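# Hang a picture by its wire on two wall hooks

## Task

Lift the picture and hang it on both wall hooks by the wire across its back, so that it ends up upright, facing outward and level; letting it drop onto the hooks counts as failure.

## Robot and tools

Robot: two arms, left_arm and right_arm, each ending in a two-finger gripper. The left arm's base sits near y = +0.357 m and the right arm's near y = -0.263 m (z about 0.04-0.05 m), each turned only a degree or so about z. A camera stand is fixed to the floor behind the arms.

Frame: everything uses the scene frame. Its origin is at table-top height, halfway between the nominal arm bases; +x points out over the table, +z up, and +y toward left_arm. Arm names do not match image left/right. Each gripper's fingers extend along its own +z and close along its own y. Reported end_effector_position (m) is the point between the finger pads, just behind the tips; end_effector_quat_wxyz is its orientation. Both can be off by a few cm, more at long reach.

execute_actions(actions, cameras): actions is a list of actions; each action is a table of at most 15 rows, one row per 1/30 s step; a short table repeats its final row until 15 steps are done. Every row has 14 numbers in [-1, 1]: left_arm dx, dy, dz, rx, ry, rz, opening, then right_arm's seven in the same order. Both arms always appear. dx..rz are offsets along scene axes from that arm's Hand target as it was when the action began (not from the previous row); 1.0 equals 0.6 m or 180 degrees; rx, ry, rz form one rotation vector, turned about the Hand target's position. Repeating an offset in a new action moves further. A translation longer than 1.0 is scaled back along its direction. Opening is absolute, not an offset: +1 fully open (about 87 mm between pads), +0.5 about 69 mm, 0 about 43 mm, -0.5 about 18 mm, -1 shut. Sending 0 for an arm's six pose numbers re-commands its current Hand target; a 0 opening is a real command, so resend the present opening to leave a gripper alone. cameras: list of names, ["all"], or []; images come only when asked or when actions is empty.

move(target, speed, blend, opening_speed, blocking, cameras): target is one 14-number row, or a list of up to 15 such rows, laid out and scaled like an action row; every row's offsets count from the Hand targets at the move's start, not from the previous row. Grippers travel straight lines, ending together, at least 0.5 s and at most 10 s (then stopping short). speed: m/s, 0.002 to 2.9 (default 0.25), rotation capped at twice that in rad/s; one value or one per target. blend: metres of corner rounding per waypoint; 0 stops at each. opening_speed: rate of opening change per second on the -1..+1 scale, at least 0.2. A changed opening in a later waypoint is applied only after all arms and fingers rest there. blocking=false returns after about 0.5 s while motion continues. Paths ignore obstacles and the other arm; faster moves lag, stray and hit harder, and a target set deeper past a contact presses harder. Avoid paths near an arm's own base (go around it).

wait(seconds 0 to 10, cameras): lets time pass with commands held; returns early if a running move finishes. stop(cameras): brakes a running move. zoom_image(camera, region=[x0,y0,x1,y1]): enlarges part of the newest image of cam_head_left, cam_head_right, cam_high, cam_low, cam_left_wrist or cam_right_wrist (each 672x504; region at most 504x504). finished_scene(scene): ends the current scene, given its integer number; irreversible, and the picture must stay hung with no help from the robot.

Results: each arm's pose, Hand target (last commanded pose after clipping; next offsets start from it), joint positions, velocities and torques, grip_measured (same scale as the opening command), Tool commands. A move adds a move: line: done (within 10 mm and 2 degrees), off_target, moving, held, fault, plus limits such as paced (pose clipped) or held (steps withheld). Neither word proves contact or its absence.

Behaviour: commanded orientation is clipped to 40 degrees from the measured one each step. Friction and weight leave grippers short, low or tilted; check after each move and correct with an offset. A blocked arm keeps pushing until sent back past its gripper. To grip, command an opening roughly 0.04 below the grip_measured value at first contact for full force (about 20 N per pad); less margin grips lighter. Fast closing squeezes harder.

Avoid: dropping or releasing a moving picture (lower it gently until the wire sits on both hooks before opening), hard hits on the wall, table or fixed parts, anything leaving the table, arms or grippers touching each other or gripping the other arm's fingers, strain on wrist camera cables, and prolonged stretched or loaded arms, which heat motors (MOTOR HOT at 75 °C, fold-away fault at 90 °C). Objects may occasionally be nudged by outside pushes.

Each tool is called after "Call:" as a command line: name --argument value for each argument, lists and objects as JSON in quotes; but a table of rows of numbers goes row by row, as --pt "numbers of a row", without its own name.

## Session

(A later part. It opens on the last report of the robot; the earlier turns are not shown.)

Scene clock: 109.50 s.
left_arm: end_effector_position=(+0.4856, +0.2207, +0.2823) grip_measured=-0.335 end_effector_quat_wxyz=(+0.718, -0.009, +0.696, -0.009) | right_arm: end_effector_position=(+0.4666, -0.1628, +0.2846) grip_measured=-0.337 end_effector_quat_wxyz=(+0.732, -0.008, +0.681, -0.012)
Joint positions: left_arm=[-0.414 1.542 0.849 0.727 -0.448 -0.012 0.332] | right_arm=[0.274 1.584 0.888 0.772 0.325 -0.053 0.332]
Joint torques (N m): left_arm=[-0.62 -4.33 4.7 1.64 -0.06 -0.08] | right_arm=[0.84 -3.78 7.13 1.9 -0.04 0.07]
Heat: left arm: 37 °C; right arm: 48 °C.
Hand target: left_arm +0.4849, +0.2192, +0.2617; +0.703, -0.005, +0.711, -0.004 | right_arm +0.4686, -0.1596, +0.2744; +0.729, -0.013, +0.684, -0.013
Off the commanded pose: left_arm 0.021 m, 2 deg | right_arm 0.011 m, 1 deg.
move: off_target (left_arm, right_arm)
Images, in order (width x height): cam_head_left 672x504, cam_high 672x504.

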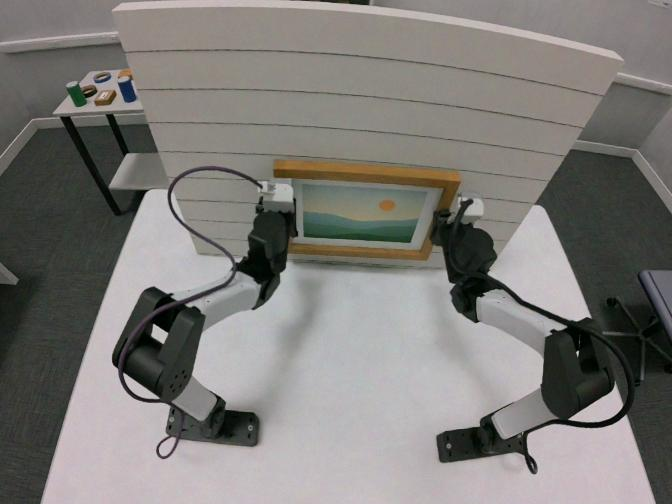

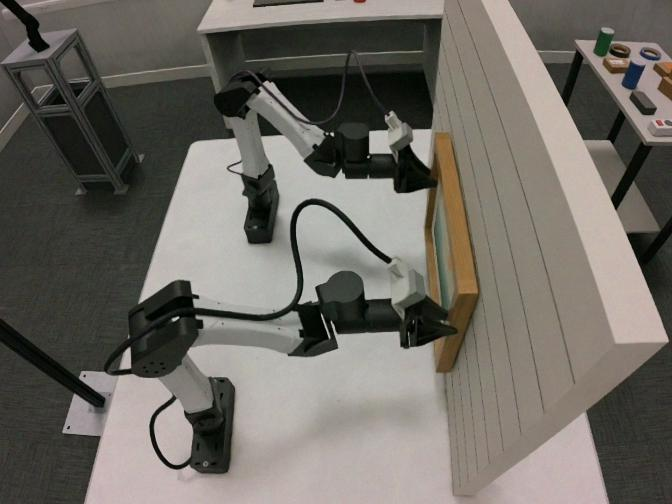

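Call:
move --target '[-0.02,0,-0.01,0,0.0,0,-0.65,-0.02,0,-0.015,0,0.0,0,-0.65]' --speed 0.03 --cameras '["cam_high","cam_head_left"]'

Call:
zoom_image --camera "cam_high" --region '[370, 80, 530, 320]'

Scene clock: 111.90 s.
left_arm: end_effector_position=(+0.4805, +0.2208, +0.2805) grip_measured=-0.337 end_effector_quat_wxyz=(+0.728, -0.012, +0.685, -0.012) | right_arm: end_effector_position=(+0.4607, -0.1600, +0.2831) grip_measured=-0.337 end_effector_quat_wxyz=(+0.745, -0.009, +0.667, -0.007)
Joint positions: left_arm=[-0.421 1.54 0.805 0.803 -0.455 -0.004 0.332] | right_arm=[0.285 1.584 0.838 0.863 0.326 -0.061 0.331]
Joint torques (N m): left_arm=[-1.46 -6.43 3.86 1.2 -0.14 -0.13] | right_arm=[1.02 -5.63 5.57 1.43 0.06 0.13]
Heat: left arm: 37 °C; right arm: 47 °C.
Hand target: left_arm +0.4729, +0.2192, +0.2557; +0.703, -0.005, +0.711, -0.004 | right_arm +0.4566, -0.1597, +0.2654; +0.729, -0.013, +0.684, -0.013
Off the commanded pose: left_arm 0.026 m, 4 deg | right_arm 0.018 m, 3 deg.
move: off_target (left_arm, right_arm)
Images, in order (width x height): cam_head_left 672x504, cam_high 672x504.

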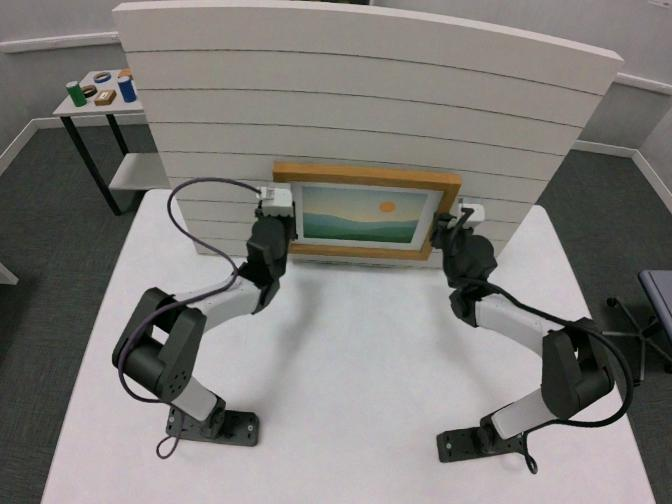

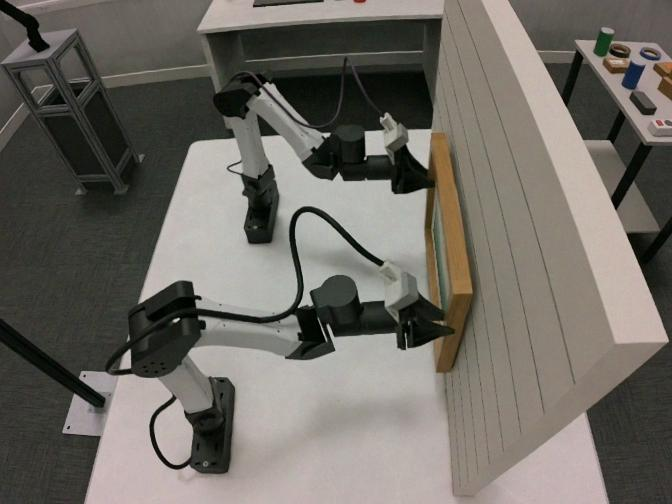

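Scaled by 2.100 from the camera's 672x504 image, which has a finer 960x720 frame.

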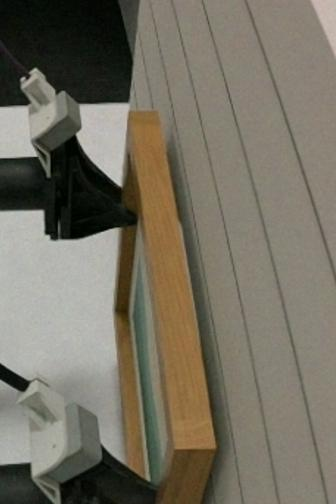

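Call:
move --target '[0.02,0,0.035,0,0,0,-0.6,0.02,0,0.045,0,0,0,-0.6]' --speed 0.03 --cameras '["cam_high"]'

Call:
zoom_image --camera "cam_high" --region '[370, 80, 530, 320]'

Scene clock: 117.00 s.
left_arm: end_effector_position=(+0.4846, +0.2208, +0.2815) grip_measured=-0.337 end_effector_quat_wxyz=(+0.717, -0.011, +0.697, -0.008) | right_arm: end_effector_position=(+0.4660, -0.1598, +0.2845) grip_measured=-0.337 end_effector_quat_wxyz=(+0.730, -0.012, +0.683, -0.013)
Joint positions: left_arm=[-0.417 1.54 0.848 0.722 -0.455 -0.013 0.332] | right_arm=[0.282 1.583 0.893 0.761 0.329 -0.057 0.331]
Joint torques (N m): left_arm=[-0.34 -6.6 7.84 1.12 0 -0.05] | right_arm=[0.05 -6.53 11.14 1.32 -0.09 0.11]
Heat: left arm: 35 °C; right arm: 45 °C.
Hand target: left_arm +0.4849, +0.2192, +0.2767; +0.703, -0.005, +0.711, -0.004 | right_arm +0.4686, -0.1595, +0.2926; +0.729, -0.013, +0.684, -0.013
Off the commanded pose: left_arm 0.005 m, 2 deg | right_arm 0.008 m, 0 deg.
move: done
Images, in order (width x height): cam_high 672x504.

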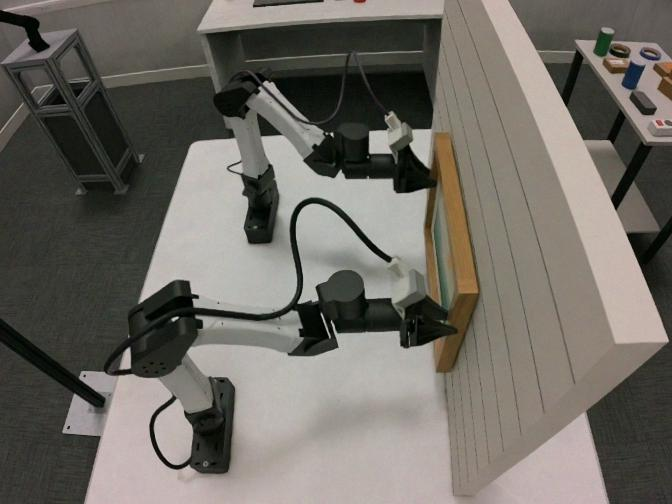

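Scaled by 2.100 from the camera's 672x504 image, which has a finer 960x720 frame.

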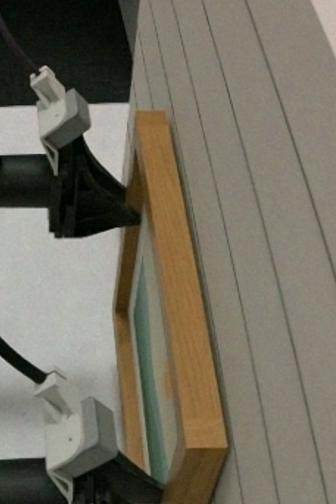

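Call:
move --target '[-0.008,0,-0.02,0,0,0,-0.6,-0.01,0,-0.023,0,0,0,-0.6]' --speed 0.03

Call:
move --target '[0,0,0,0,0,0,-0.05,0,0,0,0,0,0,-0.05]' --opening_speed 0.2 --cameras '["all"]'

Call:
zoom_image --camera "cam_high" --region '[370, 80, 530, 320]'

Scene clock: 119.87 s.
left_arm: end_effector_position=(+0.4846, +0.2208, +0.2821) grip_measured=-0.337 end_effector_quat_wxyz=(+0.717, -0.011, +0.697, -0.008) | right_arm: end_effector_position=(+0.4653, -0.1601, +0.2846) grip_measured=-0.337 end_effector_quat_wxyz=(+0.733, -0.011, +0.680, -0.012)
Joint positions: left_arm=[-0.417 1.54 0.848 0.725 -0.455 -0.014 0.332] | right_arm=[0.282 1.583 0.885 0.778 0.329 -0.057 0.331]
Joint torques (N m): left_arm=[-0.92 -6.02 4.26 1.55 -0.06 -0.06] | right_arm=[0.64 -6.13 6.39 1.67 -0.03 0.11]
Heat: left arm: 35 °C; right arm: 44 °C.
Hand target: left_arm +0.4801, +0.2192, +0.2648; +0.703, -0.005, +0.711, -0.004 | right_arm +0.4626, -0.1595, +0.2787; +0.729, -0.013, +0.684, -0.013
Off the commanded pose: left_arm 0.018 m, 2 deg | right_arm 0.006 m, 1 deg.
move: off_target (left_arm)

Scene clock: 122.83 s.
left_arm: end_effector_position=(+0.4828, +0.2204, +0.2765) grip_measured=-0.050 end_effector_quat_wxyz=(+0.713, -0.008, +0.701, -0.007) | right_arm: end_effector_position=(+0.4643, -0.1604, +0.2802) grip_measured=-0.050 end_effector_quat_wxyz=(+0.729, -0.012, +0.684, -0.013)
Joint positions: left_arm=[-0.419 1.54 0.837 0.721 -0.455 -0.014 0.475] | right_arm=[0.282 1.583 0.878 0.773 0.329 -0.057 0.475]
Joint torques (N m): left_arm=[-0.75 -6.01 5.04 1.58 -0.06 -0.06] | right_arm=[0.65 -6.16 7.12 1.75 -0.03 0.11]
Heat: left arm: 35 °C; right arm: 44 °C.
Hand target: left_arm +0.4801, +0.2192, +0.2647; +0.703, -0.005, +0.711, -0.004 | right_arm +0.4626, -0.1595, +0.2787; +0.729, -0.013, +0.684, -0.013
Off the commanded pose: left_arm 0.012 m, 2 deg | right_arm 0.002 m, 0 deg.
move: off_target (left_arm)
camera_calibration:
cam_left_wrist: T_world_to_cam=[[0.00733719, -0.999489, 0.0311208, 0.205623], [-0.759278, -0.0258206, -0.650254, 0.572845], [0.650725, -0.0188583, -0.759079, 0.0472435], [0, 0, 0, 1]] pos_world=[0.402697, 0.2212, 0.401958]
cam_right_wrist: T_world_to_cam=[[0.00474163, -0.998751, 0.0497484, -0.177821], [-0.728355, -0.0375369, -0.68417, 0.545146], [0.685183, -0.0329904, -0.727623, 0.0253219], [0, 0, 0, 1]] pos_world=[0.380553, -0.1563, 0.400244]

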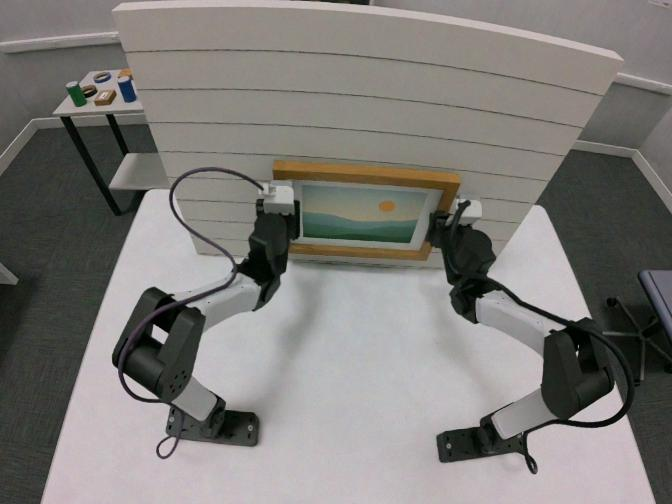

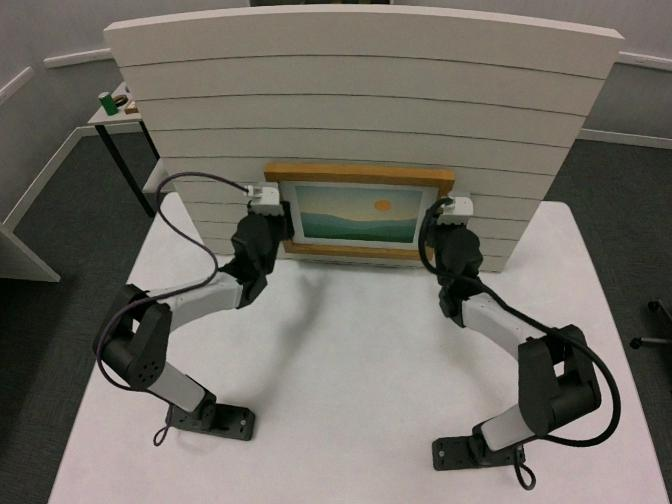

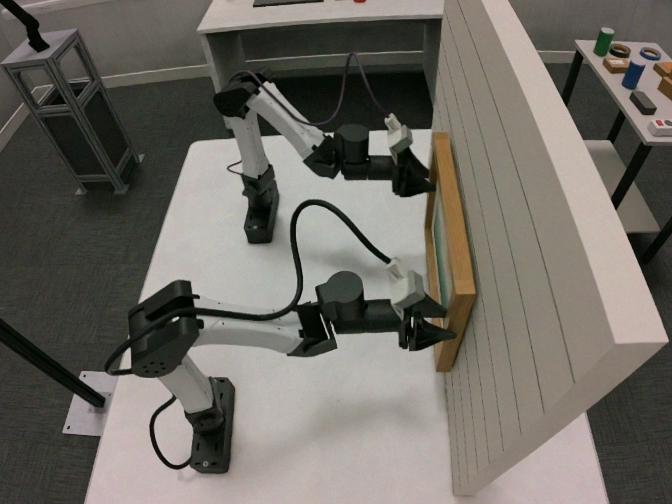

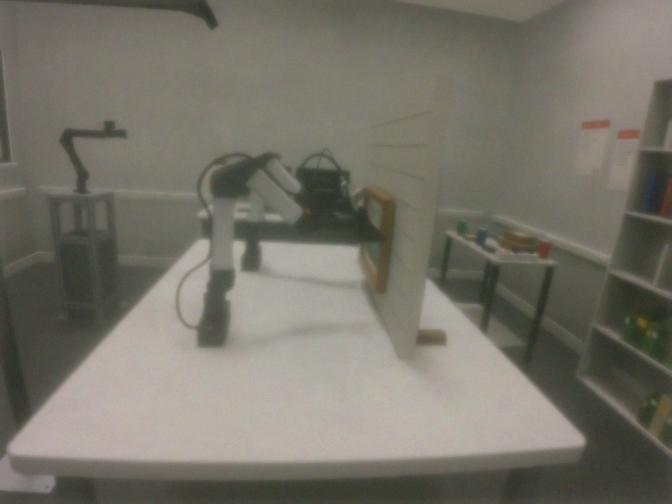

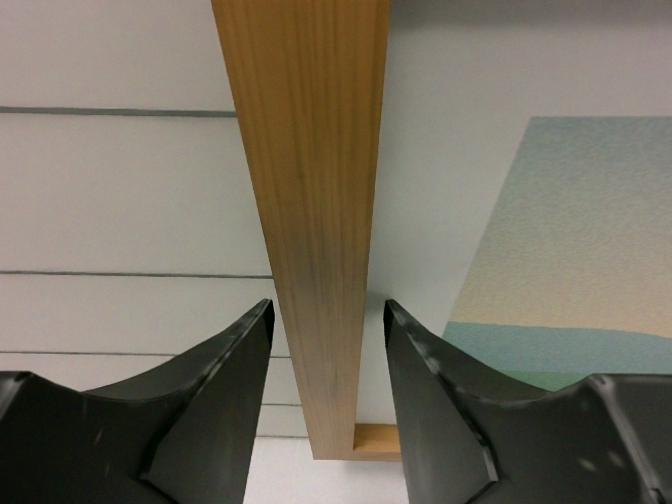

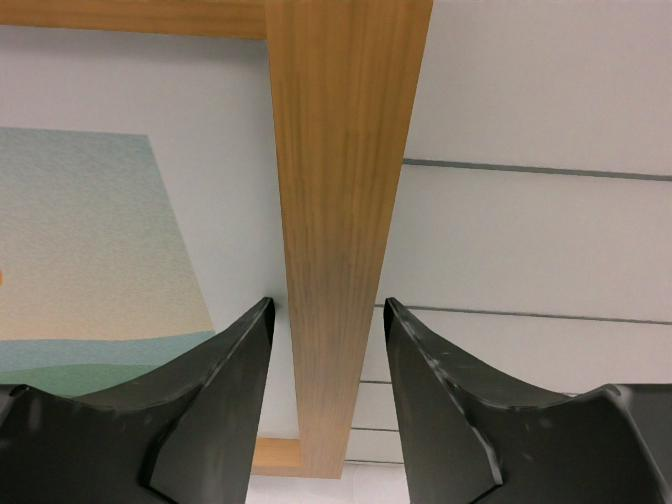

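Scaled by 2.100 from the camera's 672x504 image, which has a finer 960x720 frame.

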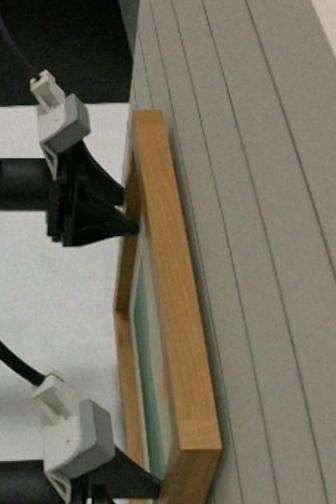

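Call:
move --pt "-0.05 0 0.005 0 0 0 0.1 -0.05 0 0.005 0 0 0 0.1" --pt "-0.2 0 0.0 0 0 0 0.1 -0.2 0 0 0 0 0 0.1" --speed '[0.06,0.2]' --blend 0.01 --cameras '["cam_high","cam_head_left","cam_low"]'

Call:
zoom_image --camera "cam_head_left" --region '[250, 130, 490, 290]'

Scene clock: 126.37 s.
left_arm: end_effector_position=(+0.3641, +0.2159, +0.2708) grip_measured=+0.100 end_effector_quat_wxyz=(+0.708, -0.002, +0.706, -0.009) | right_arm: end_effector_position=(+0.3458, -0.1584, +0.2783) grip_measured=+0.100 end_effector_quat_wxyz=(+0.727, -0.015, +0.686, -0.011)
Joint positions: left_arm=[-0.675 1.11 0.518 0.595 -0.699 -0.014 0.55] | right_arm=[0.466 1.115 0.523 0.658 0.505 -0.069 0.55]
Joint torques (N m): left_arm=[-0.69 -4.12 5.05 1.5 -0.18 -0.09] | right_arm=[0.98 -3.63 7.1 1.67 0.05 0.08]
Heat: left arm: 35 °C; right arm: 43 °C.
Hand target: left_arm +0.3601, +0.2193, +0.2648; +0.703, -0.005, +0.711, -0.004 | right_arm +0.3426, -0.1595, +0.2788; +0.729, -0.013, +0.684, -0.013
Off the commanded pose: left_arm 0.008 m, 1 deg | right_arm 0.003 m, 0 deg.
move: done
Images, in order (width x height): cam_head_left 672x504, cam_high 672x504, cam_low 672x504.

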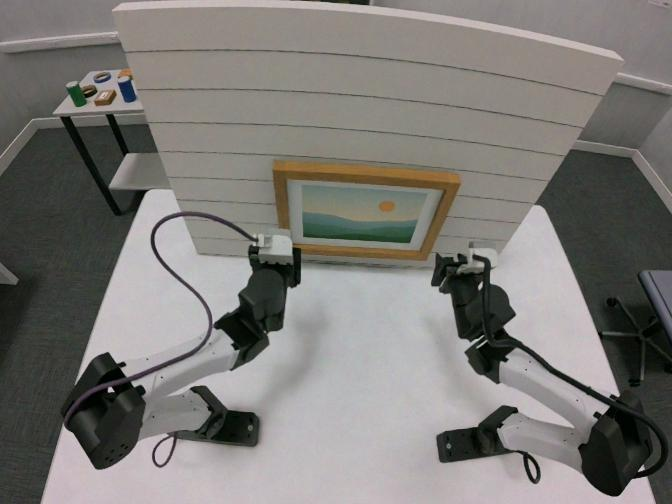

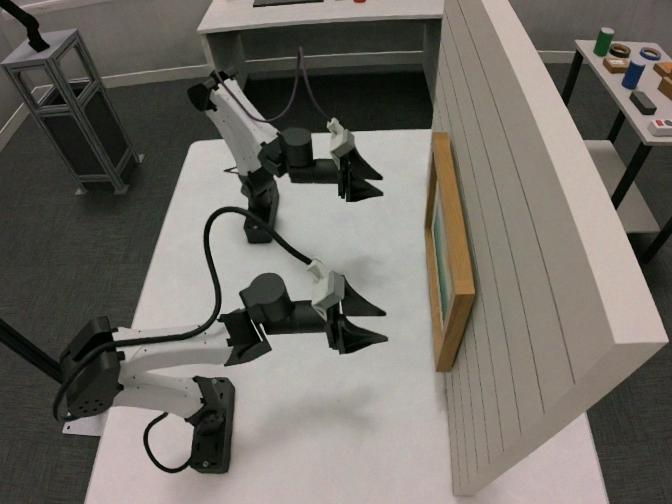

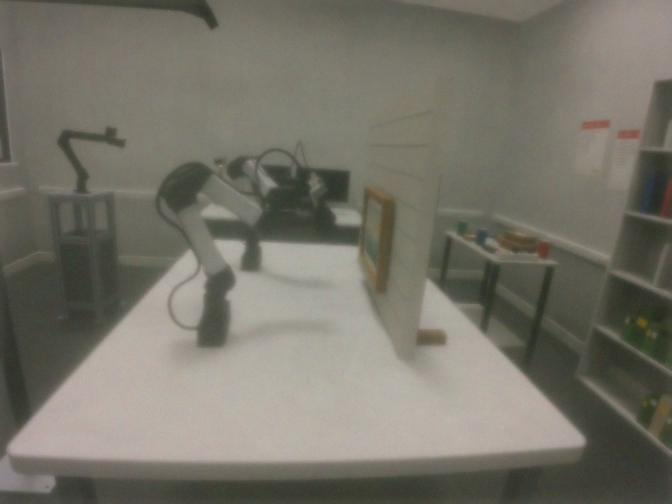

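Scaled by 2.100 from the camera's 672x504 image, which has a finer 960x720 frame.

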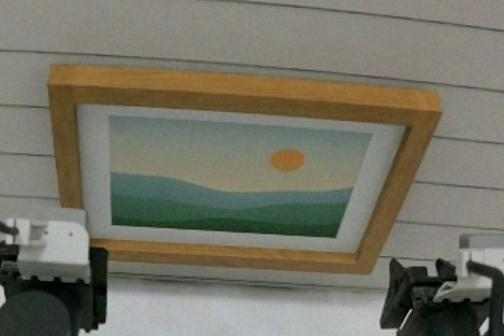

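Call:
finished_scene --scene 1

The scene is finished: the task was done.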